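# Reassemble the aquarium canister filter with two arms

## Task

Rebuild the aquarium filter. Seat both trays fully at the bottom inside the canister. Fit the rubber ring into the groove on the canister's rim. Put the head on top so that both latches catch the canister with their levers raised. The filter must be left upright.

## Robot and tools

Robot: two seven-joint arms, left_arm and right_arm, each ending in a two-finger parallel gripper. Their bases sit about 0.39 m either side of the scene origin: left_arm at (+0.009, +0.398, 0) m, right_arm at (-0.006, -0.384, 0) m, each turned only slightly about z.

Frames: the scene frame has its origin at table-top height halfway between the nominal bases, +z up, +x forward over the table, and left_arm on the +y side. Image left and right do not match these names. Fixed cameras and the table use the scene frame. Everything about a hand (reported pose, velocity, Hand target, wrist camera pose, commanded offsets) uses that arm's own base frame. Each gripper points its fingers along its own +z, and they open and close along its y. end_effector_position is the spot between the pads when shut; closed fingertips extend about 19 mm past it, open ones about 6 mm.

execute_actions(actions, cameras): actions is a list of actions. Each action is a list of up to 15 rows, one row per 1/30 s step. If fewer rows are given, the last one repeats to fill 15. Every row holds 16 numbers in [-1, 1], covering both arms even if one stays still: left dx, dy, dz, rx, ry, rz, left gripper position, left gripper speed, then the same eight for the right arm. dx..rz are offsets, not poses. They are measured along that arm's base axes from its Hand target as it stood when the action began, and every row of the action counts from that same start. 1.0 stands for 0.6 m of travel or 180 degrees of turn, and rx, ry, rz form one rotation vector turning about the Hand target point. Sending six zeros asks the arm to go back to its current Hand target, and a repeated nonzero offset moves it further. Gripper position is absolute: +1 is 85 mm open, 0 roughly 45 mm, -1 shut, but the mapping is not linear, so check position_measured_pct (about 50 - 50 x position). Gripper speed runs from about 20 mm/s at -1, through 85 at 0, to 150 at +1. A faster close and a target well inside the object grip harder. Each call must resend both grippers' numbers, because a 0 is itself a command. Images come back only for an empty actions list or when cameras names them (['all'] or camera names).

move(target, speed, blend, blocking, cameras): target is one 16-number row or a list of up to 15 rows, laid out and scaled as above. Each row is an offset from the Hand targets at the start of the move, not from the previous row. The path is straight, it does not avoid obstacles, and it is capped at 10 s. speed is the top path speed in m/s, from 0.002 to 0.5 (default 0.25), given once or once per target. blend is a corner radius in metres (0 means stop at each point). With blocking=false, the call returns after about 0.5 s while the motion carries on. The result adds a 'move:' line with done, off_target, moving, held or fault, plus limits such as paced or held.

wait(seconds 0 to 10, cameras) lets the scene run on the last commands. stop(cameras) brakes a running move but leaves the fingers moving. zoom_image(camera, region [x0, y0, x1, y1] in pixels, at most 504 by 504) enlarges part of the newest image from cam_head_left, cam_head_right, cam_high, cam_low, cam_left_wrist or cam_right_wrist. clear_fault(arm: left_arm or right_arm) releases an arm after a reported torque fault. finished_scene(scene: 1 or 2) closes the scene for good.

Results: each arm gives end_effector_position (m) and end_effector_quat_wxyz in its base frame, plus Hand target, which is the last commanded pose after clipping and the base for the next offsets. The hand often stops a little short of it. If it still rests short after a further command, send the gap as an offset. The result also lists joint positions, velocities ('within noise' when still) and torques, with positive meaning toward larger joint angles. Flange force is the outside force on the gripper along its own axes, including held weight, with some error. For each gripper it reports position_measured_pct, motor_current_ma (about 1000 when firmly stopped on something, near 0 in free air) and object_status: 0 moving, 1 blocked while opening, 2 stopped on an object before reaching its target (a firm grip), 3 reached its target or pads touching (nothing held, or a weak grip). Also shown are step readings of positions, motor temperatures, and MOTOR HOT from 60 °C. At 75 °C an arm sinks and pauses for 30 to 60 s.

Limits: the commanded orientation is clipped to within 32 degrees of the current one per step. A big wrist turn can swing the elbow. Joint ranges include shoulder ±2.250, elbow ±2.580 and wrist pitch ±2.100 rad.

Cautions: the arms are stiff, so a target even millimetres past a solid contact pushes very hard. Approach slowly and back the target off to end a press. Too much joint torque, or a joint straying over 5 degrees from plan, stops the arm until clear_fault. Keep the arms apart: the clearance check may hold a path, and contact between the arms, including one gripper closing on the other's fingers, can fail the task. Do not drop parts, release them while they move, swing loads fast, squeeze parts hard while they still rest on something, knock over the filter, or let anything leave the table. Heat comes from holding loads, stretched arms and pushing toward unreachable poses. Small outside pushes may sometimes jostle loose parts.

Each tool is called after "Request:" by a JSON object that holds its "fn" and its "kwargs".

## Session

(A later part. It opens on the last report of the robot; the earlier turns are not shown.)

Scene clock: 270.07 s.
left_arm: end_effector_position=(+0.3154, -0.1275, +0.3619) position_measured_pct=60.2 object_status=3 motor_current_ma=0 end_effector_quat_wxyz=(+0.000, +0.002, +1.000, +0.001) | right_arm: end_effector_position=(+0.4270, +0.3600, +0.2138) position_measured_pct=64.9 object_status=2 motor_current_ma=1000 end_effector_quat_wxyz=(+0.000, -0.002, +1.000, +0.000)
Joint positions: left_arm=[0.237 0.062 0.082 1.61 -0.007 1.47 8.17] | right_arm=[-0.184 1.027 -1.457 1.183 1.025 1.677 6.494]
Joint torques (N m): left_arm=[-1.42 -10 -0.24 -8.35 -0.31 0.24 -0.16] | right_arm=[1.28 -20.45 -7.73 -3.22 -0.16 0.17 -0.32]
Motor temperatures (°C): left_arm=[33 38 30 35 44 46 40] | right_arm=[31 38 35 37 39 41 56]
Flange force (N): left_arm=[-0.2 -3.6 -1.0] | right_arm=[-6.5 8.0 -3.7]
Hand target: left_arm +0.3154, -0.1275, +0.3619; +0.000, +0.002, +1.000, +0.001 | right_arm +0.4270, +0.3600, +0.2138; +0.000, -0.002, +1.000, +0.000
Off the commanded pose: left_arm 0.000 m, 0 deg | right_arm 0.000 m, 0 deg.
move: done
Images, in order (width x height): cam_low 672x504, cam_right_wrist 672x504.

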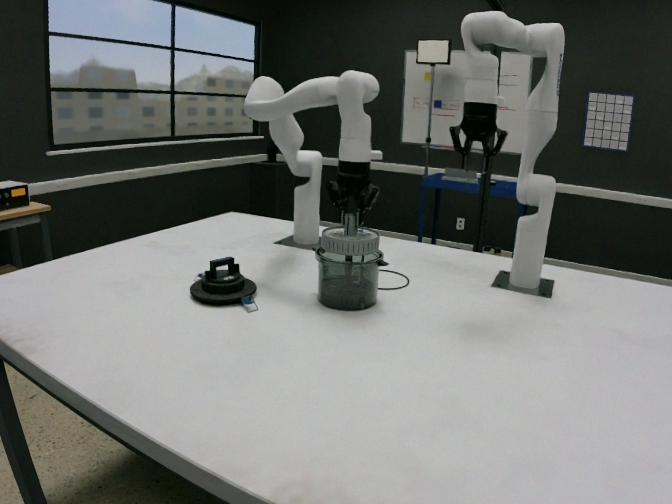

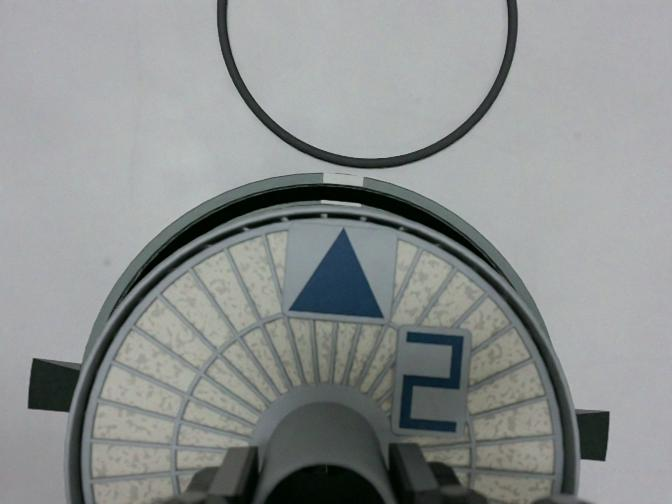

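Request:
{"fn": "move", "kwargs": {"target": [0,0,0,0,0,0,-0.2,-1,0,0,-0.02,0,0,0,-0.6,-1], "speed": 0.01, "cameras": ["cam_right_wrist","cam_low"]}}

Request:
{"fn": "zoom_image", "kwargs": {"camera": "cam_low", "region": [260, 140, 420, 320]}}

Scene clock: 274.10 s.
left_arm: end_effector_position=(+0.3154, -0.1275, +0.3619) position_measured_pct=60.2 object_status=3 motor_current_ma=0 end_effector_quat_wxyz=(+0.000, +0.002, +1.000, +0.001) | right_arm: end_effector_position=(+0.4270, +0.3600, +0.2018) position_measured_pct=64.9 object_status=2 motor_current_ma=1000 end_effector_quat_wxyz=(+0.000, -0.002, +1.000, +0.000)
Joint positions: left_arm=[0.237 0.062 0.082 1.61 -0.007 1.47 8.17] | right_arm=[-0.179 1.041 -1.452 1.206 1.035 1.655 6.483]
Joint torques (N m): left_arm=[-1.43 -9.98 -0.26 -8.4 -0.35 0.22 -0.17] | right_arm=[1.28 -20.47 -7.84 -3.15 -0.16 0.16 -0.33]
Motor temperatures (°C): left_arm=[33 38 30 35 44 46 40] | right_arm=[31 38 35 37 39 41 56]
Flange force (N): left_arm=[0.0 -3.6 -0.9] | right_arm=[-6.4 7.9 -3.4]
Hand target: left_arm +0.3154, -0.1275, +0.3619; +0.000, +0.002, +1.000, +0.001 | right_arm +0.4270, +0.3600, +0.2018; +0.000, -0.002, +1.000, +0.000
Off the commanded pose: left_arm 0.000 m, 0 deg | right_arm 0.000 m, 0 deg.
move: done
Images, in order (width x height): cam_low 672x504, cam_right_wrist 672x504.

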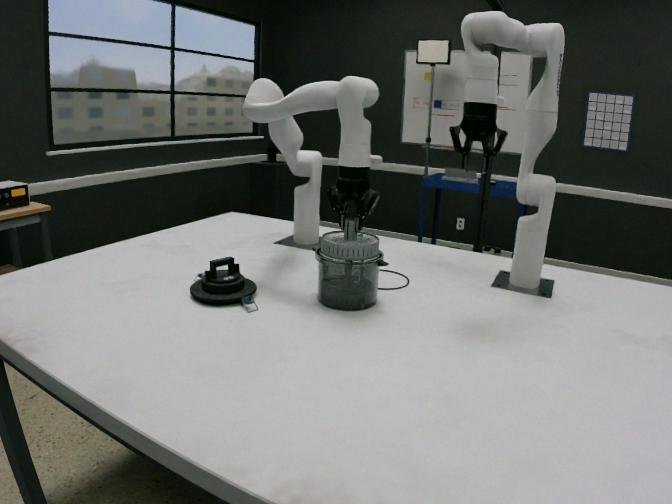

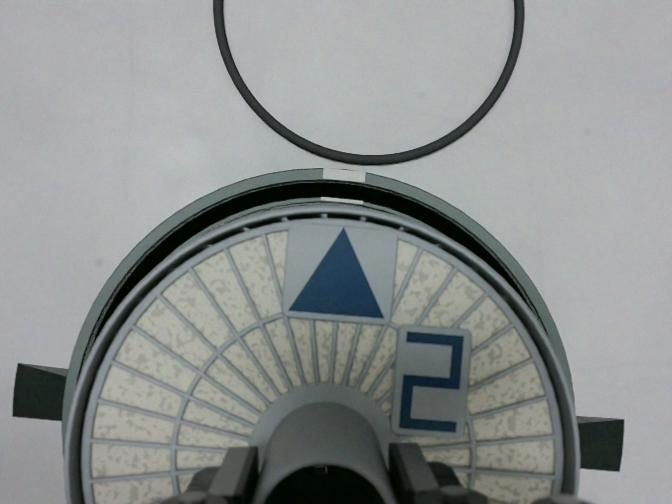

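Scaled by 2.800 from the camera's 672x504 image, which has a finer 960x720 frame.

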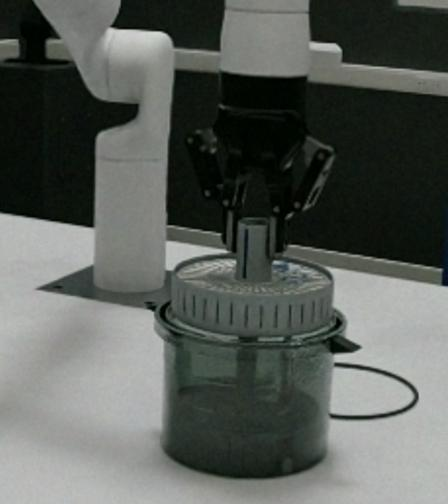

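Request:
{"fn": "move", "kwargs": {"target": [0,0,0,0,0,0,-0.2,-1,0,0,-0.02,0,0,0,-0.6,-1], "speed": 0.012}}

Request:
{"fn": "move", "kwargs": {"target": [0,0,0,0,0,0,-0.2,-1,0,0,-0.02,0,0,0,-0.6,-1], "speed": 0.012, "cameras": ["cam_right_wrist","cam_low"]}}

Request:
{"fn": "zoom_image", "kwargs": {"camera": "cam_low", "region": [260, 140, 420, 320]}}

Scene clock: 277.80 s.
left_arm: end_effector_position=(+0.3154, -0.1275, +0.3619) position_measured_pct=60.2 object_status=3 motor_current_ma=0 end_effector_quat_wxyz=(+0.000, +0.002, +1.000, +0.001) | right_arm: end_effector_position=(+0.4271, +0.3600, +0.1900) position_measured_pct=64.9 object_status=2 motor_current_ma=1000 end_effector_quat_wxyz=(+0.000, -0.002, +1.000, +0.000)
Joint positions: left_arm=[0.237 0.062 0.082 1.61 -0.007 1.47 8.17] | right_arm=[-0.175 1.055 -1.446 1.227 1.045 1.634 6.473]
Joint torques (N m): left_arm=[-1.39 -10.03 -0.24 -8.41 -0.32 0.21 -0.17] | right_arm=[0.39 34.91 20.02 14.83 -0.8 -1.8 -0.26]
Motor temperatures (°C): left_arm=[33 38 30 35 44 46 40] | right_arm=[31 38 35 37 39 41 56]
Flange force (N): left_arm=[-0.2 -3.6 -0.9] | right_arm=[-8.3 7.4 -119.5]
Hand target: left_arm +0.3154, -0.1275, +0.3619; +0.000, +0.002, +1.000, +0.001 | right_arm +0.4270, +0.3600, +0.1898; +0.000, -0.002, +1.000, +0.000
Off the commanded pose: left_arm 0.000 m, 0 deg | right_arm 0.000 m, 0 deg.
move: done

Scene clock: 279.03 s.
left_arm: end_effector_position=(+0.3154, -0.1275, +0.3619) position_measured_pct=60.2 object_status=3 motor_current_ma=0 end_effector_quat_wxyz=(+0.000, +0.002, +1.000, +0.001) | right_arm: end_effector_position=(+0.4270, +0.3600, +0.1778) position_measured_pct=64.9 object_status=2 motor_current_ma=1000 end_effector_quat_wxyz=(+0.000, -0.002, +1.000, +0.000)
Joint positions: left_arm=[0.237 0.062 0.082 1.61 -0.007 1.47 8.17] | right_arm=[-0.171 1.07 -1.438 1.247 1.056 1.613 6.463]
Joint torques (N m): left_arm=[-1.35 -10.05 -0.27 -8.42 -0.35 0.22 -0.19] | right_arm=[1.28 -20.47 -8.1 -2.97 -0.15 0.16 -0.32]
Motor temperatures (°C): left_arm=[33 38 30 35 44 46 40] | right_arm=[31 38 35 37 39 41 56]
Flange force (N): left_arm=[-0.2 -3.6 -0.8] | right_arm=[-6.3 7.8 -3.0]
Hand target: left_arm +0.3154, -0.1275, +0.3619; +0.000, +0.002, +1.000, +0.001 | right_arm +0.4270, +0.3600, +0.1778; +0.000, -0.002, +1.000, +0.000
Off the commanded pose: left_arm 0.000 m, 0 deg | right_arm 0.000 m, 0 deg.
TORQUE WARNING: the torque sensor of joint 2 (shoulder) of the right arm reached its warning level (56.7 N m). A warning alone does not stop the arm.
move: done
Images, in order (width x height): cam_low 672x504, cam_right_wrist 672x504.

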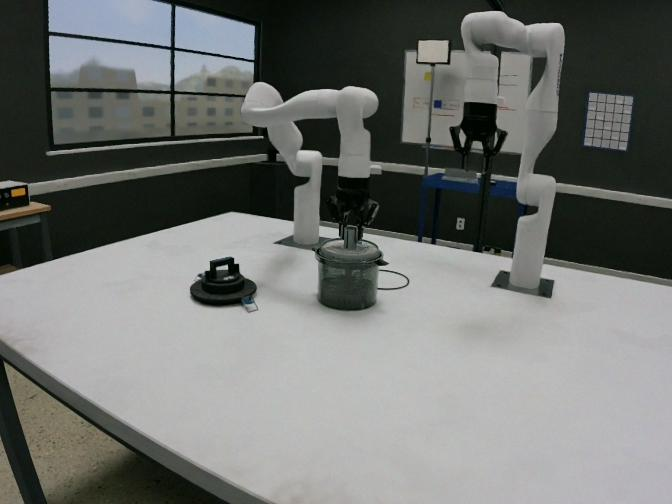

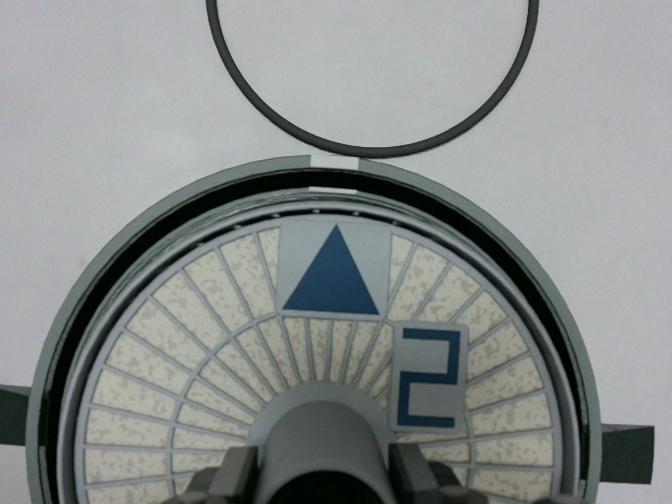

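Scaled by 2.800 from the camera's 672x504 image, which has a finer 960x720 frame.

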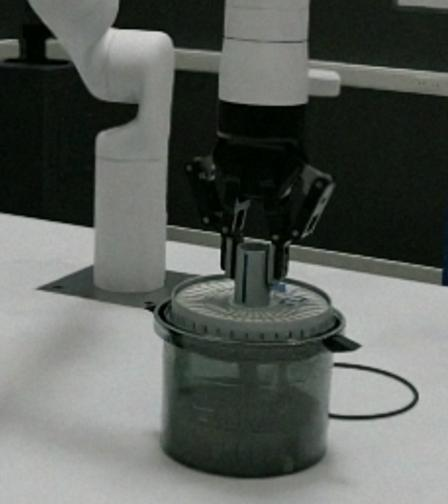

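Request:
{"fn": "move", "kwargs": {"target": [0,0,0,0,0,0,-0.2,-1,0,0,-0.015,0,0,0,-0.6,-1], "speed": 0.01, "cameras": ["cam_right_wrist"]}}

Scene clock: 282.33 s.
left_arm: end_effector_position=(+0.3154, -0.1275, +0.3619) position_measured_pct=60.2 object_status=3 motor_current_ma=0 end_effector_quat_wxyz=(+0.000, +0.002, +1.000, +0.001) | right_arm: end_effector_position=(+0.4271, +0.3600, +0.1688) position_measured_pct=64.9 object_status=2 motor_current_ma=1000 end_effector_quat_wxyz=(+0.000, -0.002, +1.000, +0.000)
Joint positions: left_arm=[0.237 0.062 0.082 1.61 -0.007 1.47 8.17] | right_arm=[-0.169 1.081 -1.433 1.261 1.064 1.598 6.456]
Joint torques (N m): left_arm=[-1.43 -10.04 -0.24 -8.34 -0.34 0.25 -0.18] | right_arm=[1.28 -20.52 -8.15 -2.92 -0.13 0.16 -0.32]
Motor temperatures (°C): left_arm=[33 38 30 35 44 46 40] | right_arm=[31 38 35 37 39 41 56]
Flange force (N): left_arm=[-0.3 -3.7 -1.0] | right_arm=[-6.1 7.6 -2.8]
Hand target: left_arm +0.3154, -0.1275, +0.3619; +0.000, +0.002, +1.000, +0.001 | right_arm +0.4271, +0.3600, +0.1688; +0.000, -0.002, +1.000, +0.000
Off the commanded pose: left_arm 0.000 m, 0 deg | right_arm 0.000 m, 0 deg.
move: done
Images, in order (width x height): cam_right_wrist 672x504.

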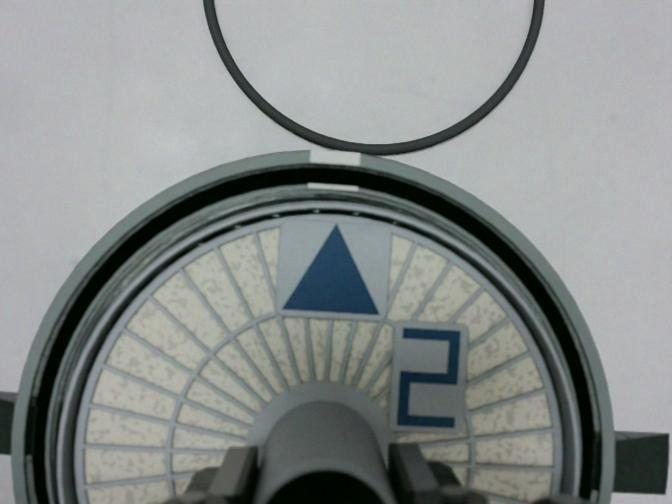

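Request:
{"fn": "move", "kwargs": {"target": [0,0,0,0,0,0,-0.2,-1,0,0,-0.02,0,0,0,-0.6,-1], "speed": 0.01}}

Request:
{"fn": "move", "kwargs": {"target": [0,0,0,0,0,0,-0.2,-1,0,0,-0.015,0,0,0,-0.6,-1], "speed": 0.01, "cameras": ["cam_right_wrist"]}}

Scene clock: 287.30 s.
left_arm: end_effector_position=(+0.3154, -0.1275, +0.3619) position_measured_pct=60.2 object_status=3 motor_current_ma=0 end_effector_quat_wxyz=(+0.000, +0.002, +1.000, +0.001) | right_arm: end_effector_position=(+0.4270, +0.3600, +0.1568) position_measured_pct=64.9 object_status=2 motor_current_ma=1000 end_effector_quat_wxyz=(+0.000, -0.002, +1.000, +0.000)
Joint positions: left_arm=[0.237 0.062 0.082 1.61 -0.007 1.47 8.17] | right_arm=[-0.166 1.097 -1.425 1.279 1.076 1.578 6.446]
Joint torques (N m): left_arm=[-1.4 -10.04 -0.23 -8.38 -0.33 0.26 -0.18] | right_arm=[0.9 -20.33 -8.38 -3.12 0.03 -0.39 -0.32]
Motor temperatures (°C): left_arm=[33 38 30 35 44 46 40] | right_arm=[31 38 35 37 39 41 56]
Flange force (N): left_arm=[-0.2 -3.7 -0.8] | right_arm=[-5.3 6.0 -3.3]
Hand target: left_arm +0.3154, -0.1275, +0.3619; +0.000, +0.002, +1.000, +0.001 | right_arm +0.4270, +0.3600, +0.1568; +0.000, -0.002, +1.000, +0.000
Off the commanded pose: left_arm 0.000 m, 0 deg | right_arm 0.000 m, 0 deg.
move: done

Scene clock: 288.43 s.
left_arm: end_effector_position=(+0.3154, -0.1275, +0.3619) position_measured_pct=60.2 object_status=3 motor_current_ma=0 end_effector_quat_wxyz=(+0.000, +0.002, +1.000, +0.001) | right_arm: end_effector_position=(+0.4270, +0.3600, +0.1478) position_measured_pct=64.9 object_status=2 motor_current_ma=1000 end_effector_quat_wxyz=(+0.000, -0.002, +1.000, +0.000)
Joint positions: left_arm=[0.237 0.062 0.082 1.61 -0.007 1.47 8.17] | right_arm=[-0.165 1.108 -1.419 1.292 1.085 1.563 6.44]
Joint torques (N m): left_arm=[-1.47 -10.08 -0.27 -8.42 -0.36 0.25 -0.17] | right_arm=[0.99 -20.43 -8.4 -2.97 0 -0.24 -0.34]
Motor temperatures (°C): left_arm=[33 38 30 35 44 46 40] | right_arm=[31 38 35 37 39 41 56]
Flange force (N): left_arm=[-0.2 -3.8 -0.7] | right_arm=[-5.5 6.3 -3.0]
Hand target: left_arm +0.3154, -0.1275, +0.3619; +0.000, +0.002, +1.000, +0.001 | right_arm +0.4270, +0.3600, +0.1478; +0.000, -0.002, +1.000, +0.000
Off the commanded pose: left_arm 0.000 m, 0 deg | right_arm 0.000 m, 0 deg.
move: done
Images, in order (width x height): cam_right_wrist 672x504.

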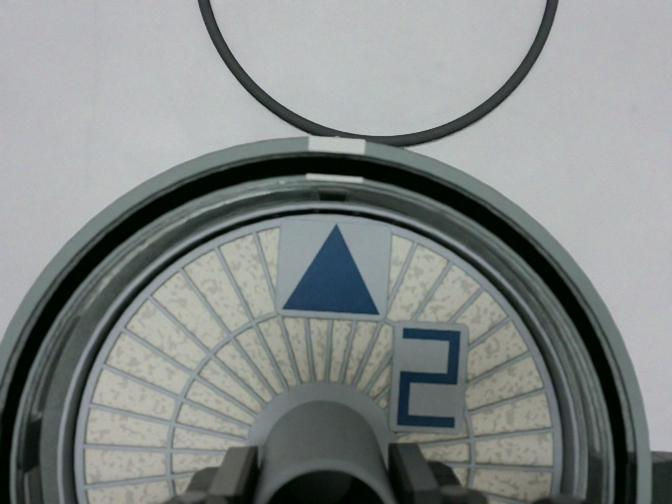

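Request:
{"fn": "move", "kwargs": {"target": [0,0,0,0,0,0,-0.2,-1,0,0,-0.02,0,0,0,-0.6,-1], "speed": 0.01}}

Request:
{"fn": "move", "kwargs": {"target": [0,0,0,0,0,0,-0.2,-1,0,0,-0.006,0,0,0,-0.6,-1], "speed": 0.005}}

Scene clock: 292.33 s.
left_arm: end_effector_position=(+0.3154, -0.1275, +0.3619) position_measured_pct=60.2 object_status=3 motor_current_ma=0 end_effector_quat_wxyz=(+0.000, +0.002, +1.000, +0.001) | right_arm: end_effector_position=(+0.4270, +0.3600, +0.1358) position_measured_pct=64.9 object_status=2 motor_current_ma=1000 end_effector_quat_wxyz=(+0.000, -0.002, +1.000, +0.000)
Joint positions: left_arm=[0.237 0.062 0.082 1.61 -0.007 1.47 8.17] | right_arm=[-0.163 1.124 -1.41 1.308 1.098 1.544 6.431]
Joint torques (N m): left_arm=[-1.42 -10.07 -0.22 -8.44 -0.34 0.27 -0.18] | right_arm=[1.12 -20.53 -8.45 -2.8 -0.06 -0.12 -0.32]
Motor temperatures (°C): left_arm=[33 38 30 35 44 46 40] | right_arm=[31 38 35 37 39 41 56]
Flange force (N): left_arm=[-0.2 -3.6 -0.6] | right_arm=[-5.6 6.8 -2.6]
Hand target: left_arm +0.3154, -0.1275, +0.3619; +0.000, +0.002, +1.000, +0.001 | right_arm +0.4270, +0.3600, +0.1358; +0.000, -0.002, +1.000, +0.000
Off the commanded pose: left_arm 0.000 m, 0 deg | right_arm 0.000 m, 0 deg.
move: done

Scene clock: 293.27 s.
left_arm: end_effector_position=(+0.3154, -0.1275, +0.3619) position_measured_pct=60.2 object_status=3 motor_current_ma=0 end_effector_quat_wxyz=(+0.000, +0.002, +1.000, +0.001) | right_arm: end_effector_position=(+0.4271, +0.3600, +0.1322) position_measured_pct=64.9 object_status=2 motor_current_ma=1000 end_effector_quat_wxyz=(+0.000, -0.002, +1.000, +0.000)
Joint positions: left_arm=[0.237 0.062 0.082 1.61 -0.007 1.47 8.17] | right_arm=[-0.163 1.128 -1.408 1.312 1.102 1.538 6.428]
Joint torques (N m): left_arm=[-1.44 -10.05 -0.24 -8.39 -0.3 0.23 -0.14] | right_arm=[1.16 -20.54 -8.49 -2.75 -0.05 -0.08 -0.34]
Motor temperatures (°C): left_arm=[33 38 30 35 44 46 39] | right_arm=[31 38 35 37 39 41 56]
Flange force (N): left_arm=[-0.3 -3.6 -0.9] | right_arm=[-5.6 6.9 -2.5]
Hand target: left_arm +0.3154, -0.1275, +0.3619; +0.000, +0.002, +1.000, +0.001 | right_arm +0.4271, +0.3600, +0.1322; +0.000, -0.002, +1.000, +0.000
Off the commanded pose: left_arm 0.000 m, 0 deg | right_arm 0.000 m, 0 deg.
move: done

Request:
{"fn": "move", "kwargs": {"target": [0,0,0,0,0,0,-0.2,-1,0,0,-0.006,0,0,0,-0.6,-1], "speed": 0.005}}

Request:
{"fn": "move", "kwargs": {"target": [0,0,0,0,0,0,-0.2,-1,0,0,-0.004,0,0,0,-0.6,-1], "speed": 0.005, "cameras": ["cam_right_wrist","cam_low"]}}

Request:
{"fn": "zoom_image", "kwargs": {"camera": "cam_low", "region": [260, 140, 420, 320]}}

Scene clock: 298.20 s.
left_arm: end_effector_position=(+0.3154, -0.1275, +0.3619) position_measured_pct=60.2 object_status=3 motor_current_ma=0 end_effector_quat_wxyz=(+0.000, +0.002, +1.000, +0.001) | right_arm: end_effector_position=(+0.4271, +0.3600, +0.1286) position_measured_pct=64.9 object_status=2 motor_current_ma=1000 end_effector_quat_wxyz=(+0.000, -0.002, +1.000, +0.000)
Joint positions: left_arm=[0.237 0.062 0.082 1.61 -0.007 1.47 8.17] | right_arm=[-0.162 1.133 -1.405 1.317 1.106 1.533 6.426]
Joint torques (N m): left_arm=[-1.46 -10.03 -0.3 -8.44 -0.32 0.21 -0.13] | right_arm=[1.14 -20.55 -8.48 -2.73 -0.05 -0.04 -0.33]
Motor temperatures (°C): left_arm=[33 38 30 35 44 46 39] | right_arm=[31 38 35 37 39 41 56]
Flange force (N): left_arm=[-0.1 -3.6 -0.8] | right_arm=[-5.5 6.7 -2.4]
Hand target: left_arm +0.3154, -0.1275, +0.3619; +0.000, +0.002, +1.000, +0.001 | right_arm +0.4271, +0.3600, +0.1286; +0.000, -0.002, +1.000, +0.000
Off the commanded pose: left_arm 0.000 m, 0 deg | right_arm 0.000 m, 0 deg.
move: done

Scene clock: 298.90 s.
left_arm: end_effector_position=(+0.3154, -0.1275, +0.3619) position_measured_pct=60.2 object_status=3 motor_current_ma=0 end_effector_quat_wxyz=(+0.000, +0.002, +1.000, +0.001) | right_arm: end_effector_position=(+0.4270, +0.3600, +0.1262) position_measured_pct=64.9 object_status=2 motor_current_ma=1000 end_effector_quat_wxyz=(+0.000, -0.002, +1.000, +0.000)
Joint positions: left_arm=[0.237 0.062 0.082 1.61 -0.007 1.47 8.17] | right_arm=[-0.162 1.136 -1.403 1.319 1.108 1.529 6.424]
Joint torques (N m): left_arm=[-1.36 -10.07 -0.26 -8.4 -0.33 0.22 -0.16] | right_arm=[1.19 -20.58 -8.51 -2.69 -0.08 -0.01 -0.33]
Motor temperatures (°C): left_arm=[33 38 30 35 44 46 39] | right_arm=[31 38 35 37 39 41 56]
Flange force (N): left_arm=[-0.3 -3.6 -0.9] | right_arm=[-5.6 6.9 -2.3]
Hand target: left_arm +0.3154, -0.1275, +0.3619; +0.000, +0.002, +1.000, +0.001 | right_arm +0.4270, +0.3600, +0.1262; +0.000, -0.002, +1.000, +0.000
Off the commanded pose: left_arm 0.000 m, 0 deg | right_arm 0.000 m, 0 deg.
move: done
Images, in order (width x height): cam_low 672x504, cam_right_wrist 672x504.

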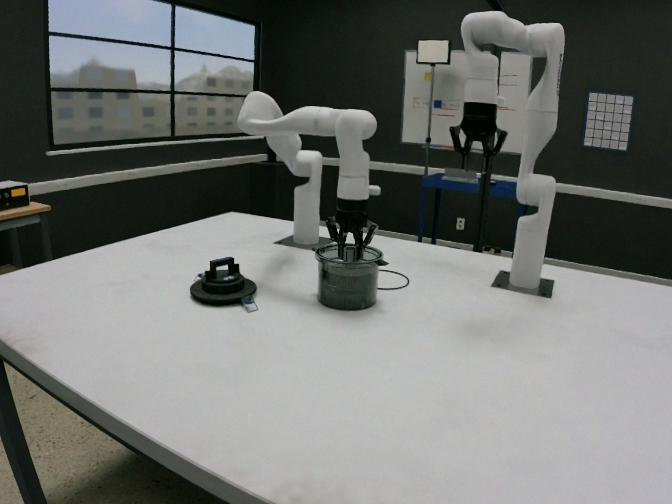

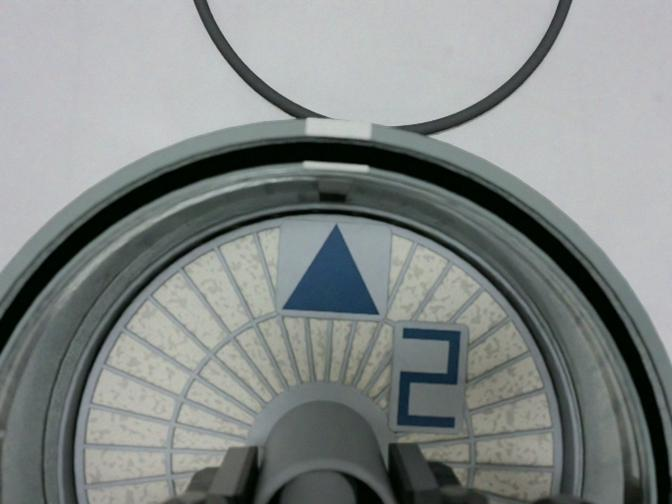

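Scaled by 2.800 from the camera's 672x504 image, which has a finer 960x720 frame.

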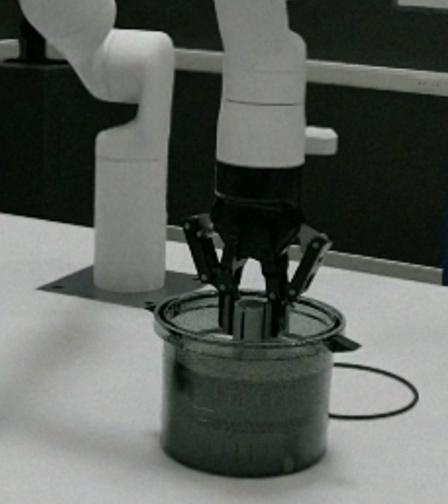

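Request:
{"fn": "move", "kwargs": {"target": [0,0,0,0,0,0,-0.2,-1,0,0,-0.005,0,0,0,-0.6,-1], "speed": 0.005}}

Request:
{"fn": "move", "kwargs": {"target": [0,0,0,0,0,0,-0.2,-1,0,0,-0.004,0,0,0,-0.6,-1], "speed": 0.005}}

Scene clock: 302.47 s.
left_arm: end_effector_position=(+0.3154, -0.1275, +0.3619) position_measured_pct=60.2 object_status=3 motor_current_ma=0 end_effector_quat_wxyz=(+0.000, +0.002, +1.000, +0.001) | right_arm: end_effector_position=(+0.4271, +0.3600, +0.1232) position_measured_pct=64.9 object_status=2 motor_current_ma=1000 end_effector_quat_wxyz=(+0.000, -0.002, +1.000, +0.000)
Joint positions: left_arm=[0.237 0.062 0.082 1.61 -0.007 1.47 8.17] | right_arm=[-0.162 1.14 -1.401 1.323 1.112 1.524 6.422]
Joint torques (N m): left_arm=[-1.43 -10.03 -0.23 -8.39 -0.36 0.21 -0.15] | right_arm=[1.2 -20.55 -8.48 -2.63 -0.08 0.02 -0.31]
Motor temperatures (°C): left_arm=[33 38 30 35 44 46 39] | right_arm=[31 38 35 37 39 41 56]
Flange force (N): left_arm=[-0.2 -3.6 -1.0] | right_arm=[-5.5 6.9 -2.3]
Hand target: left_arm +0.3154, -0.1275, +0.3619; +0.000, +0.002, +1.000, +0.001 | right_arm +0.4271, +0.3600, +0.1232; +0.000, -0.002, +1.000, +0.000
Off the commanded pose: left_arm 0.000 m, 0 deg | right_arm 0.000 m, 0 deg.
move: done

Scene clock: 303.17 s.
left_arm: end_effector_position=(+0.3154, -0.1275, +0.3619) position_measured_pct=60.2 object_status=3 motor_current_ma=0 end_effector_quat_wxyz=(+0.000, +0.002, +1.000, +0.001) | right_arm: end_effector_position=(+0.4270, +0.3600, +0.1208) position_measured_pct=64.9 object_status=2 motor_current_ma=1000 end_effector_quat_wxyz=(+0.000, -0.002, +1.000, +0.000)
Joint positions: left_arm=[0.237 0.062 0.082 1.61 -0.007 1.47 8.17] | right_arm=[-0.162 1.143 -1.399 1.326 1.114 1.52 6.42]
Joint torques (N m): left_arm=[-1.43 -9.99 -0.28 -8.38 -0.32 0.24 -0.18] | right_arm=[1.23 -20.58 -8.46 -2.58 -0.1 0.04 -0.33]
Motor temperatures (°C): left_arm=[33 38 30 35 44 46 39] | right_arm=[31 38 35 37 39 41 56]
Flange force (N): left_arm=[-0.1 -3.7 -0.9] | right_arm=[-5.7 7.1 -2.2]
Hand target: left_arm +0.3154, -0.1275, +0.3619; +0.000, +0.002, +1.000, +0.001 | right_arm +0.4270, +0.3600, +0.1208; +0.000, -0.002, +1.000, +0.000
Off the commanded pose: left_arm 0.000 m, 0 deg | right_arm 0.000 m, 0 deg.
move: done

Request:
{"fn": "move", "kwargs": {"target": [0,0,0,0,0,0,-0.2,-1,0,0,-0.004,0,0,0,-0.6,-1], "speed": 0.005}}

Request:
{"fn": "move", "kwargs": {"target": [0,0,0,0,0,0,-0.2,-1,0,0,-0.004,0,0,0,-0.6,-1], "speed": 0.005}}

Scene clock: 307.63 s.
left_arm: end_effector_position=(+0.3154, -0.1275, +0.3619) position_measured_pct=60.2 object_status=3 motor_current_ma=0 end_effector_quat_wxyz=(+0.000, +0.002, +1.000, +0.001) | right_arm: end_effector_position=(+0.4271, +0.3600, +0.1184) position_measured_pct=64.9 object_status=2 motor_current_ma=1000 end_effector_quat_wxyz=(+0.000, -0.002, +1.000, +0.000)
Joint positions: left_arm=[0.237 0.062 0.082 1.61 -0.007 1.47 8.17] | right_arm=[-0.161 1.146 -1.397 1.328 1.117 1.516 6.419]
Joint torques (N m): left_arm=[-1.39 -10.05 -0.26 -8.39 -0.3 0.25 -0.18] | right_arm=[1.2 -20.61 -8.51 -2.54 -0.1 0.06 -0.34]
Motor temperatures (°C): left_arm=[33 38 30 35 44 46 39] | right_arm=[31 38 35 37 39 41 56]
Flange force (N): left_arm=[-0.3 -3.7 -0.9] | right_arm=[-5.8 7.0 -2.1]
Hand target: left_arm +0.3154, -0.1275, +0.3619; +0.000, +0.002, +1.000, +0.001 | right_arm +0.4271, +0.3600, +0.1184; +0.000, -0.002, +1.000, +0.000
Off the commanded pose: left_arm 0.000 m, 0 deg | right_arm 0.000 m, 0 deg.
move: done

Scene clock: 308.33 s.
left_arm: end_effector_position=(+0.3154, -0.1275, +0.3619) position_measured_pct=60.2 object_status=3 motor_current_ma=0 end_effector_quat_wxyz=(+0.000, +0.002, +1.000, +0.001) | right_arm: end_effector_position=(+0.4270, +0.3600, +0.1160) position_measured_pct=64.9 object_status=2 motor_current_ma=1000 end_effector_quat_wxyz=(+0.000, -0.002, +1.000, +0.000)
Joint positions: left_arm=[0.237 0.062 0.082 1.61 -0.007 1.47 8.17] | right_arm=[-0.161 1.149 -1.395 1.331 1.12 1.513 6.417]
Joint torques (N m): left_arm=[-1.44 -10.02 -0.24 -8.42 -0.36 0.25 -0.19] | right_arm=[1.23 -20.65 -8.51 -2.51 -0.13 0.09 -0.31]
Motor temperatures (°C): left_arm=[33 38 30 35 44 46 39] | right_arm=[31 38 35 37 39 41 56]
Flange force (N): left_arm=[-0.1 -3.7 -0.7] | right_arm=[-5.7 7.1 -2.0]
Hand target: left_arm +0.3154, -0.1275, +0.3619; +0.000, +0.002, +1.000, +0.001 | right_arm +0.4270, +0.3600, +0.1160; +0.000, -0.002, +1.000, +0.000
Off the commanded pose: left_arm 0.000 m, 0 deg | right_arm 0.000 m, 0 deg.
move: done

Request:
{"fn": "move", "kwargs": {"target": [0,0,0,0,0,0,-0.2,-1,0,0,-0.0035,0,0,0,-0.6,-1], "speed": 0.005}}

Request:
{"fn": "move", "kwargs": {"target": [0,0,0,0,0,0,-0.2,-1,0,0,-0.0035,0,0,0,-0.6,-1], "speed": 0.005, "cameras": ["cam_right_wrist","cam_low"]}}

Request:
{"fn": "zoom_image", "kwargs": {"camera": "cam_low", "region": [280, 220, 420, 320]}}

Scene clock: 311.90 s.
left_arm: end_effector_position=(+0.3154, -0.1275, +0.3619) position_measured_pct=60.2 object_status=3 motor_current_ma=0 end_effector_quat_wxyz=(+0.000, +0.002, +1.000, +0.001) | right_arm: end_effector_position=(+0.4270, +0.3600, +0.1139) position_measured_pct=64.9 object_status=2 motor_current_ma=1000 end_effector_quat_wxyz=(+0.000, -0.002, +1.000, +0.000)
Joint positions: left_arm=[0.237 0.062 0.082 1.61 -0.007 1.47 8.17] | right_arm=[-0.161 1.152 -1.394 1.333 1.122 1.51 6.416]
Joint torques (N m): left_arm=[-1.42 -10.02 -0.26 -8.37 -0.34 0.23 -0.16] | right_arm=[1.52 -12.88 -3.58 -1.76 0.75 -0.45 -0.4]
Motor temperatures (°C): left_arm=[33 38 30 35 44 46 39] | right_arm=[31 38 35 37 39 41 56]
Flange force (N): left_arm=[-0.2 -3.6 -1.0] | right_arm=[-1.0 3.7 -18.9]
Hand target: left_arm +0.3154, -0.1275, +0.3619; +0.000, +0.002, +1.000, +0.001 | right_arm +0.4270, +0.3600, +0.1139; +0.000, -0.002, +1.000, +0.000
Off the commanded pose: left_arm 0.000 m, 0 deg | right_arm 0.000 m, 0 deg.
move: done

Scene clock: 312.60 s.
left_arm: end_effector_position=(+0.3154, -0.1275, +0.3619) position_measured_pct=60.2 object_status=3 motor_current_ma=0 end_effector_quat_wxyz=(+0.000, +0.002, +1.000, +0.001) | right_arm: end_effector_position=(+0.4271, +0.3600, +0.1119) position_measured_pct=64.9 object_status=2 motor_current_ma=1000 end_effector_quat_wxyz=(+0.000, -0.002, +1.000, +0.000)
Joint positions: left_arm=[0.237 0.062 0.082 1.61 -0.007 1.47 8.17] | right_arm=[-0.161 1.155 -1.392 1.336 1.125 1.506 6.414]
Joint torques (N m): left_arm=[-1.46 -10 -0.24 -8.38 -0.34 0.25 -0.16] | right_arm=[0.16 -4.15 0.86 -0.91 1.96 -2.49 -0.32]
Motor temperatures (°C): left_arm=[33 38 30 35 44 46 39] | right_arm=[31 38 35 37 39 41 56]
Flange force (N): left_arm=[-0.1 -3.7 -0.9] | right_arm=[3.4 -3.0 -39.3]
Hand target: left_arm +0.3154, -0.1275, +0.3619; +0.000, +0.002, +1.000, +0.001 | right_arm +0.4271, +0.3600, +0.1118; +0.000, -0.002, +1.000, +0.000
Off the commanded pose: left_arm 0.000 m, 0 deg | right_arm 0.000 m, 0 deg.
move: done
Images, in order (width x height): cam_low 672x504, cam_right_wrist 672x504.

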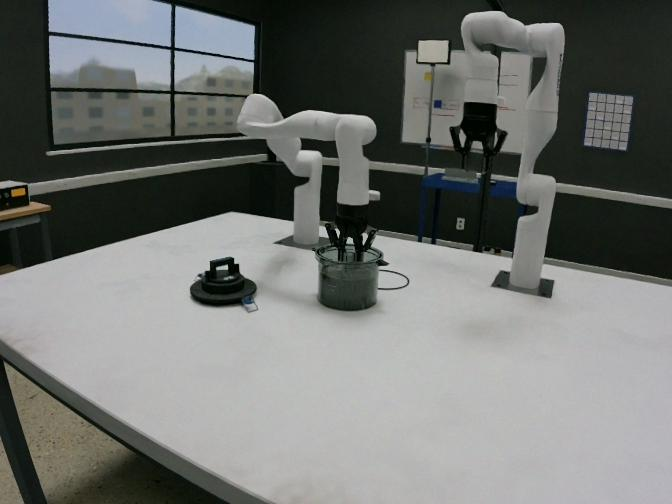

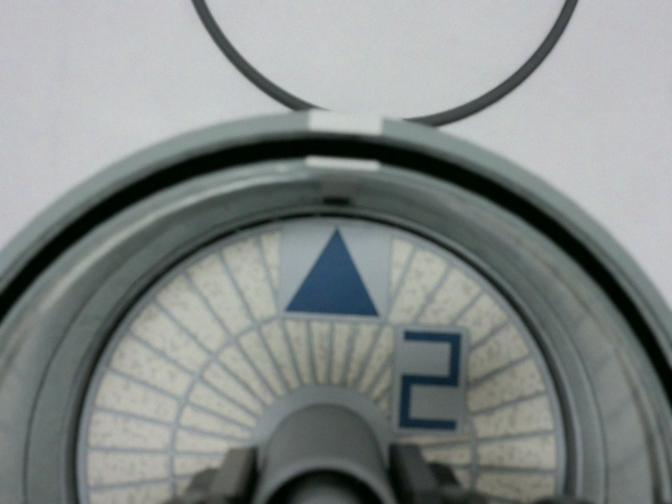

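Scaled by 3.600 from the camera's 672x504 image, which has a finer 960x720 frame.

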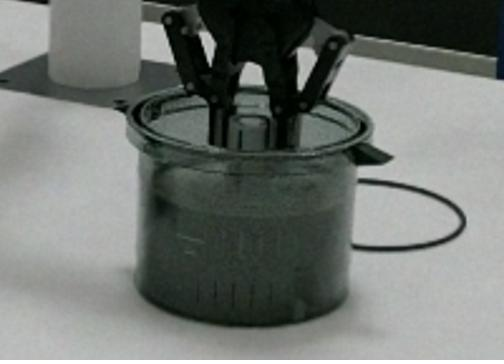

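Request:
{"fn": "move", "kwargs": {"target": [[0,0,0,0,0,0,-0.2,-1,0,0,0.004,0,0,0,-0.6,-1],[0,0,0,0,0,0,-0.2,-1,0,0,0.004,0,0,0,-0.2,-1],[0,0,0,0,0,0,-0.2,-1,0,0,0.1,0,0,0,-0.2,-1],[0,0,0,0,0,0,-0.2,-1,0,0,0.397,0,0,0,-0.2,-1]], "speed": [0.005,0.01,0.05,0.25], "cameras": ["cam_right_wrist","cam_low"]}}

Request:
{"fn": "zoom_image", "kwargs": {"camera": "cam_low", "region": [280, 220, 420, 320]}}

Request:
{"fn": "zoom_image", "kwargs": {"camera": "cam_right_wrist", "region": [150, 180, 510, 504]}}

Scene clock: 323.37 s.
left_arm: end_effector_position=(+0.3154, -0.1275, +0.3619) position_measured_pct=60.2 object_status=3 motor_current_ma=0 end_effector_quat_wxyz=(+0.000, +0.002, +1.000, +0.001) | right_arm: end_effector_position=(+0.4270, +0.3600, +0.3500) position_measured_pct=60.2 object_status=3 motor_current_ma=0 end_effector_quat_wxyz=(+0.000, -0.002, +1.000, +0.000)
Joint positions: left_arm=[0.237 0.062 0.082 1.61 -0.007 1.47 8.17] | right_arm=[-0.309 0.884 -1.467 0.809 0.981 1.96 6.658]
Joint torques (N m): left_arm=[-1.42 -10.04 -0.23 -8.36 -0.34 0.25 -0.2] | right_arm=[1.32 -20.1 -5.41 -3.04 -0.16 0.18 -0.33]
Motor temperatures (°C): left_arm=[33 38 30 35 43 46 39] | right_arm=[31 38 35 36 39 41 56]
Flange force (N): left_arm=[-0.3 -3.8 -0.9] | right_arm=[-9.3 10.3 -9.7]
Hand target: left_arm +0.3154, -0.1275, +0.3619; +0.000, +0.002, +1.000, +0.001 | right_arm +0.4270, +0.3600, +0.3500; +0.000, -0.002, +1.000, +0.000
Off the commanded pose: left_arm 0.000 m, 0 deg | right_arm 0.000 m, 0 deg.
move: done
Images, in order (width x height): cam_low 672x504, cam_right_wrist 672x504.

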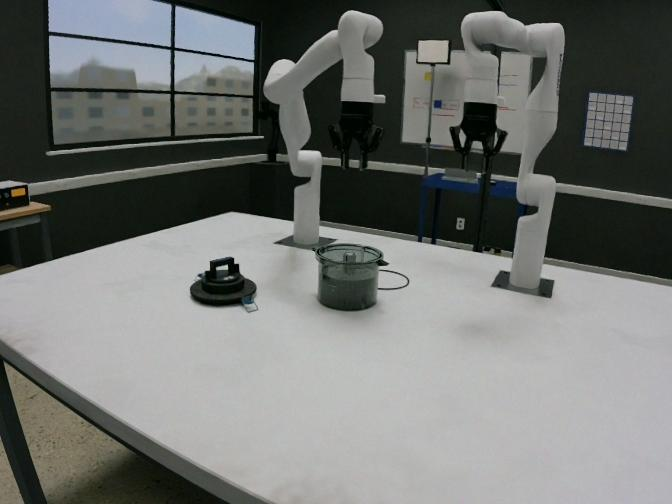

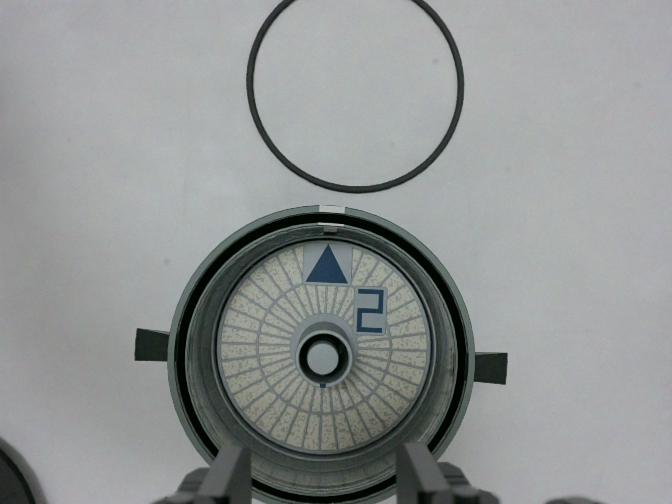

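Scaled by 3.600 from the camera's 672x504 image, which has a finer 960x720 frame.

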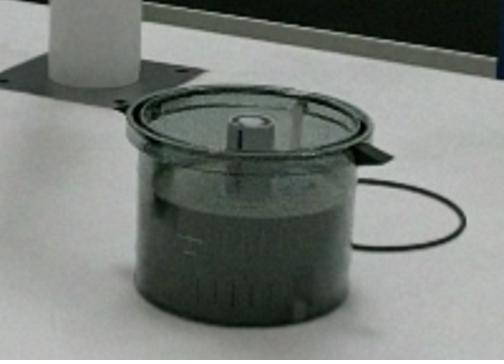

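Scaled by 1.400.

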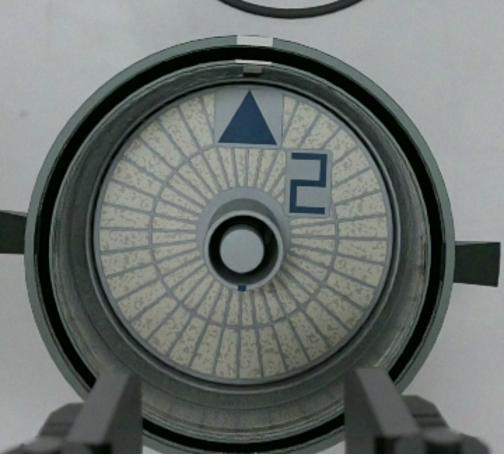

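Request:
{"fn": "move", "kwargs": {"target": [0,0,0,0,0,0,-0.2,-1,0.0,-0.55,0.1,0,0,-0.99,-0.2,-1]}}

Request:
{"fn": "move", "kwargs": {"target": [-0.154,-0.299,-0.403,0,0,-0.999,-0.4,-1,0,0,0,0,0,0,-0.2,-1], "cameras": ["cam_left_wrist","cam_head_left"]}}

Scene clock: 352.77 s.
left_arm: end_effector_position=(+0.3154, -0.1275, +0.3619) position_measured_pct=60.2 object_status=3 motor_current_ma=0 end_effector_quat_wxyz=(+0.000, +0.002, +1.000, +0.001) | right_arm: end_effector_position=(+0.4270, +0.0300, +0.4100) position_measured_pct=60.2 object_status=3 motor_current_ma=0 end_effector_quat_wxyz=(+0.000, +1.000, +0.018, +0.000)
Joint positions: left_arm=[0.237 0.062 0.082 1.61 -0.007 1.47 8.17] | right_arm=[0.507 0.412 -1.055 1.17 0.362 1.748 4.305]
Joint torques (N m): left_arm=[-1.39 -10.08 -0.24 -8.41 -0.33 0.22 -0.18] | right_arm=[1.28 -12.93 -3.26 -6.74 -0.05 0.1 -0.33]
Motor temperatures (°C): left_arm=[33 38 30 35 43 46 39] | right_arm=[31 38 35 36 38 41 55]
Flange force (N): left_arm=[-0.3 -3.7 -0.9] | right_arm=[7.5 -2.4 -6.9]
Hand target: left_arm +0.3154, -0.1275, +0.3619; +0.000, +0.002, +1.000, +0.001 | right_arm +0.4270, +0.0300, +0.4100; +0.000, +1.000, +0.018, +0.000
Off the commanded pose: left_arm 0.000 m, 0 deg | right_arm 0.000 m, 0 deg.
move: done

Scene clock: 359.40 s.
left_arm: end_effector_position=(+0.2230, -0.3069, +0.1201) position_measured_pct=69.7 object_status=3 motor_current_ma=0 end_effector_quat_wxyz=(+0.001, +1.000, +0.000, +0.000) | right_arm: end_effector_position=(+0.4270, +0.0300, +0.4100) position_measured_pct=60.2 object_status=3 motor_current_ma=0 end_effector_quat_wxyz=(+0.000, +1.000, +0.018, +0.000)
Joint positions: left_arm=[0.439 0.483 0.6 2.02 -0.392 0.751 5.989] | right_arm=[0.507 0.412 -1.055 1.17 0.362 1.748 4.305]
Joint torques (N m): left_arm=[-1.43 -13.28 2.02 -5.36 -0.35 0.13 -0.2] | right_arm=[1.28 -12.95 -3.27 -6.74 -0.06 0.11 -0.33]
Motor temperatures (°C): left_arm=[33 38 30 35 43 46 39] | right_arm=[31 38 35 36 38 41 55]
Flange force (N): left_arm=[-2.3 4.2 1.1] | right_arm=[7.6 -2.4 -6.9]
Hand target: left_arm +0.2230, -0.3069, +0.1201; +0.001, +1.000, +0.000, +0.000 | right_arm +0.4270, +0.0300, +0.4100; +0.000, +1.000, +0.018, +0.000
Off the commanded pose: left_arm 0.000 m, 0 deg | right_arm 0.000 m, 0 deg.
move: done
Images, in order (width x height): cam_head_left 672x504, cam_left_wrist 672x504.

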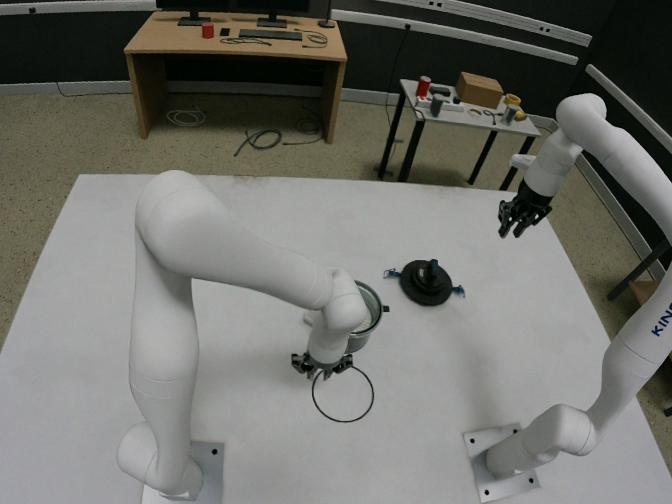

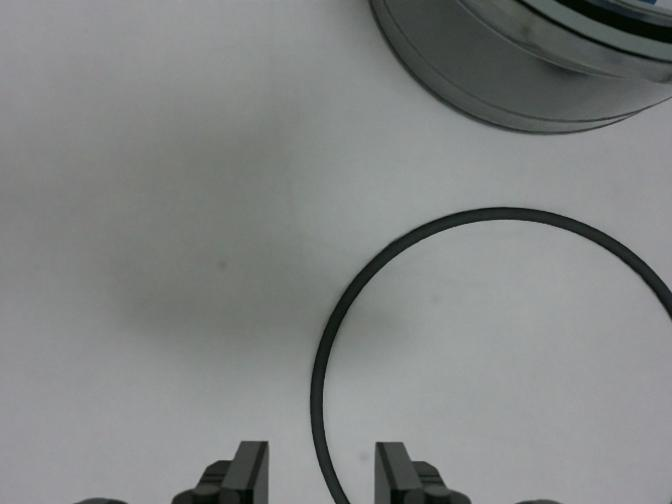

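Request:
{"fn": "move", "kwargs": {"target": [0,0.0033,-0.15,0,0,0,-0.6,-1,0,0,0,0,0,0,-0.2,-1], "speed": 0.1, "cameras": ["cam_left_wrist"]}}

Scene clock: 364.33 s.
left_arm: end_effector_position=(+0.2230, -0.3049, +0.0301) position_measured_pct=80.1 object_status=3 motor_current_ma=0 end_effector_quat_wxyz=(+0.001, +1.000, +0.000, +0.000) | right_arm: end_effector_position=(+0.4270, +0.0300, +0.4100) position_measured_pct=60.2 object_status=3 motor_current_ma=0 end_effector_quat_wxyz=(+0.000, +1.000, +0.018, +0.000)
Joint positions: left_arm=[0.571 0.666 0.425 2.099 -0.571 0.488 6.14] | right_arm=[0.507 0.412 -1.055 1.17 0.362 1.748 4.305]
Joint torques (N m): left_arm=[-1.36 -14.98 1.92 -3.28 -0.39 0.19 -0.19] | right_arm=[1.29 -12.93 -3.29 -6.71 -0.05 0.1 -0.33]
Motor temperatures (°C): left_arm=[33 38 30 35 43 46 39] | right_arm=[31 38 35 36 38 41 55]
Flange force (N): left_arm=[-3.3 3.0 1.3] | right_arm=[7.7 -2.5 -7.0]
Hand target: left_arm +0.2230, -0.3049, +0.0301; +0.001, +1.000, +0.000, +0.000 | right_arm +0.4270, +0.0300, +0.4100; +0.000, +1.000, +0.018, +0.000
Off the commanded pose: left_arm 0.000 m, 0 deg | right_arm 0.000 m, 0 deg.
move: done
Images, in order (width x height): cam_left_wrist 672x504.

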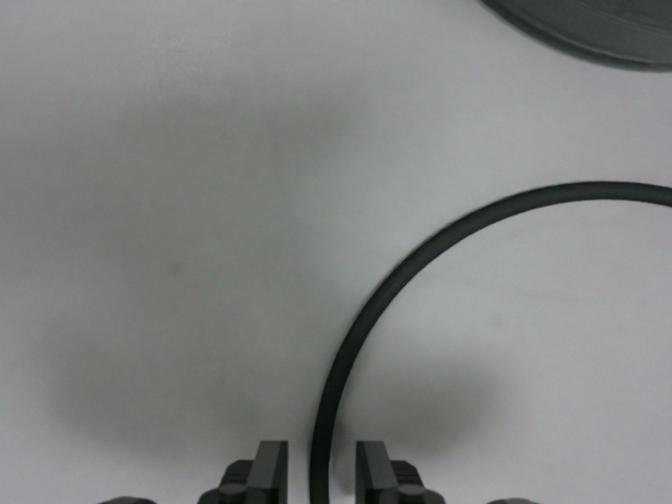

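Request:
{"fn": "move", "kwargs": {"target": [0,0,-0.0135,0,0,0,-0.6,-1,0,0,0,0,0,0,-0.2,-1], "speed": 0.02}}

Request:
{"fn": "move", "kwargs": {"target": [0,0,-0.003,0,0,0,-0.6,-1,0,0,0,0,0,0,-0.2,-1], "speed": 0.005}}

Scene clock: 367.47 s.
left_arm: end_effector_position=(+0.2230, -0.3049, +0.0220) position_measured_pct=80.1 object_status=3 motor_current_ma=0 end_effector_quat_wxyz=(+0.001, +1.000, +0.000, +0.000) | right_arm: end_effector_position=(+0.4270, +0.0300, +0.4100) position_measured_pct=60.2 object_status=3 motor_current_ma=0 end_effector_quat_wxyz=(+0.000, +1.000, +0.018, +0.000)
Joint positions: left_arm=[0.585 0.684 0.405 2.102 -0.585 0.464 6.153] | right_arm=[0.507 0.412 -1.055 1.17 0.362 1.748 4.305]
Joint torques (N m): left_arm=[-1.45 -15.15 1.87 -3.13 -0.36 0.18 -0.19] | right_arm=[1.28 -12.94 -3.28 -6.72 -0.09 0.1 -0.34]
Motor temperatures (°C): left_arm=[33 38 30 35 43 46 39] | right_arm=[31 38 35 36 38 41 55]
Flange force (N): left_arm=[-3.6 2.9 1.5] | right_arm=[7.7 -2.4 -7.0]
Hand target: left_arm +0.2230, -0.3049, +0.0220; +0.001, +1.000, +0.000, +0.000 | right_arm +0.4270, +0.0300, +0.4100; +0.000, +1.000, +0.018, +0.000
Off the commanded pose: left_arm 0.000 m, 0 deg | right_arm 0.000 m, 0 deg.
move: done

Scene clock: 368.17 s.
left_arm: end_effector_position=(+0.2230, -0.3050, +0.0202) position_measured_pct=80.1 object_status=3 motor_current_ma=0 end_effector_quat_wxyz=(+0.001, +1.000, +0.000, +0.000) | right_arm: end_effector_position=(+0.4270, +0.0300, +0.4100) position_measured_pct=60.2 object_status=3 motor_current_ma=0 end_effector_quat_wxyz=(+0.000, +1.000, +0.018, +0.000)
Joint positions: left_arm=[0.588 0.688 0.4 2.103 -0.589 0.459 6.156] | right_arm=[0.507 0.412 -1.055 1.17 0.362 1.748 4.305]
Joint torques (N m): left_arm=[-1.45 -15.29 1.87 -3.1 -0.36 0.19 -0.18] | right_arm=[1.25 -12.94 -3.27 -6.71 -0.05 0.09 -0.3]
Motor temperatures (°C): left_arm=[33 38 30 35 43 46 39] | right_arm=[31 38 35 36 38 41 55]
Flange force (N): left_arm=[-3.6 3.0 1.8] | right_arm=[7.6 -2.4 -7.0]
Hand target: left_arm +0.2230, -0.3050, +0.0202; +0.001, +1.000, +0.000, +0.000 | right_arm +0.4270, +0.0300, +0.4100; +0.000, +1.000, +0.018, +0.000
Off the commanded pose: left_arm 0.000 m, 0 deg | right_arm 0.000 m, 0 deg.
move: done

Request:
{"fn": "move", "kwargs": {"target": [0,0,0,0,0,0,-0.95,-1,0,0,0,0,0,0,-0.2,-1], "cameras": ["cam_left_wrist"]}}

Scene clock: 372.03 s.
left_arm: end_effector_position=(+0.2230, -0.3050, +0.0202) position_measured_pct=97.0 object_status=0 motor_current_ma=1000 end_effector_quat_wxyz=(+0.001, +1.000, +0.000, +0.000) | right_arm: end_effector_position=(+0.4270, +0.0300, +0.4100) position_measured_pct=60.2 object_status=3 motor_current_ma=0 end_effector_quat_wxyz=(+0.000, +1.000, +0.018, +0.000)
Joint positions: left_arm=[0.588 0.688 0.4 2.103 -0.589 0.459 6.156] | right_arm=[0.507 0.412 -1.055 1.17 0.362 1.748 4.305]
Joint torques (N m): left_arm=[-1.44 -14.08 1.59 -2.72 -0.42 0.19 -0.18] | right_arm=[1.3 -12.95 -3.3 -6.74 -0.06 0.1 -0.33]
Motor temperatures (°C): left_arm=[33 38 30 35 43 46 39] | right_arm=[31 38 35 36 38 41 55]
Flange force (N): left_arm=[-3.6 3.0 -1.8] | right_arm=[7.7 -2.5 -6.9]
Hand target: left_arm +0.2230, -0.3050, +0.0202; +0.001, +1.000, +0.000, +0.000 | right_arm +0.4270, +0.0300, +0.4100; +0.000, +1.000, +0.018, +0.000
Off the commanded pose: left_arm 0.000 m, 0 deg | right_arm 0.000 m, 0 deg.
move: done
Images, in order (width x height): cam_left_wrist 672x504.

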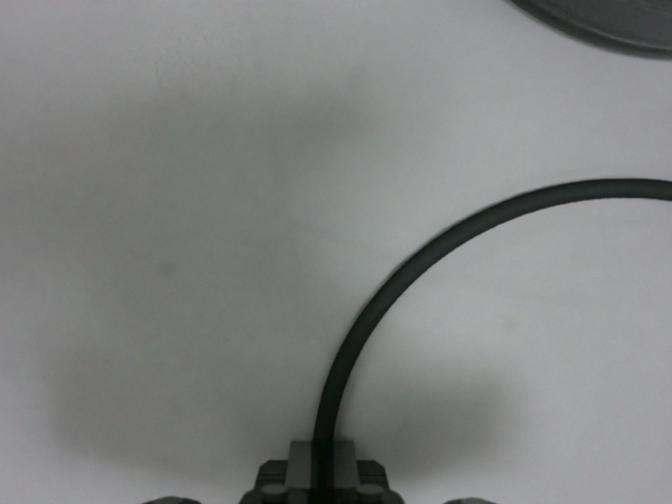

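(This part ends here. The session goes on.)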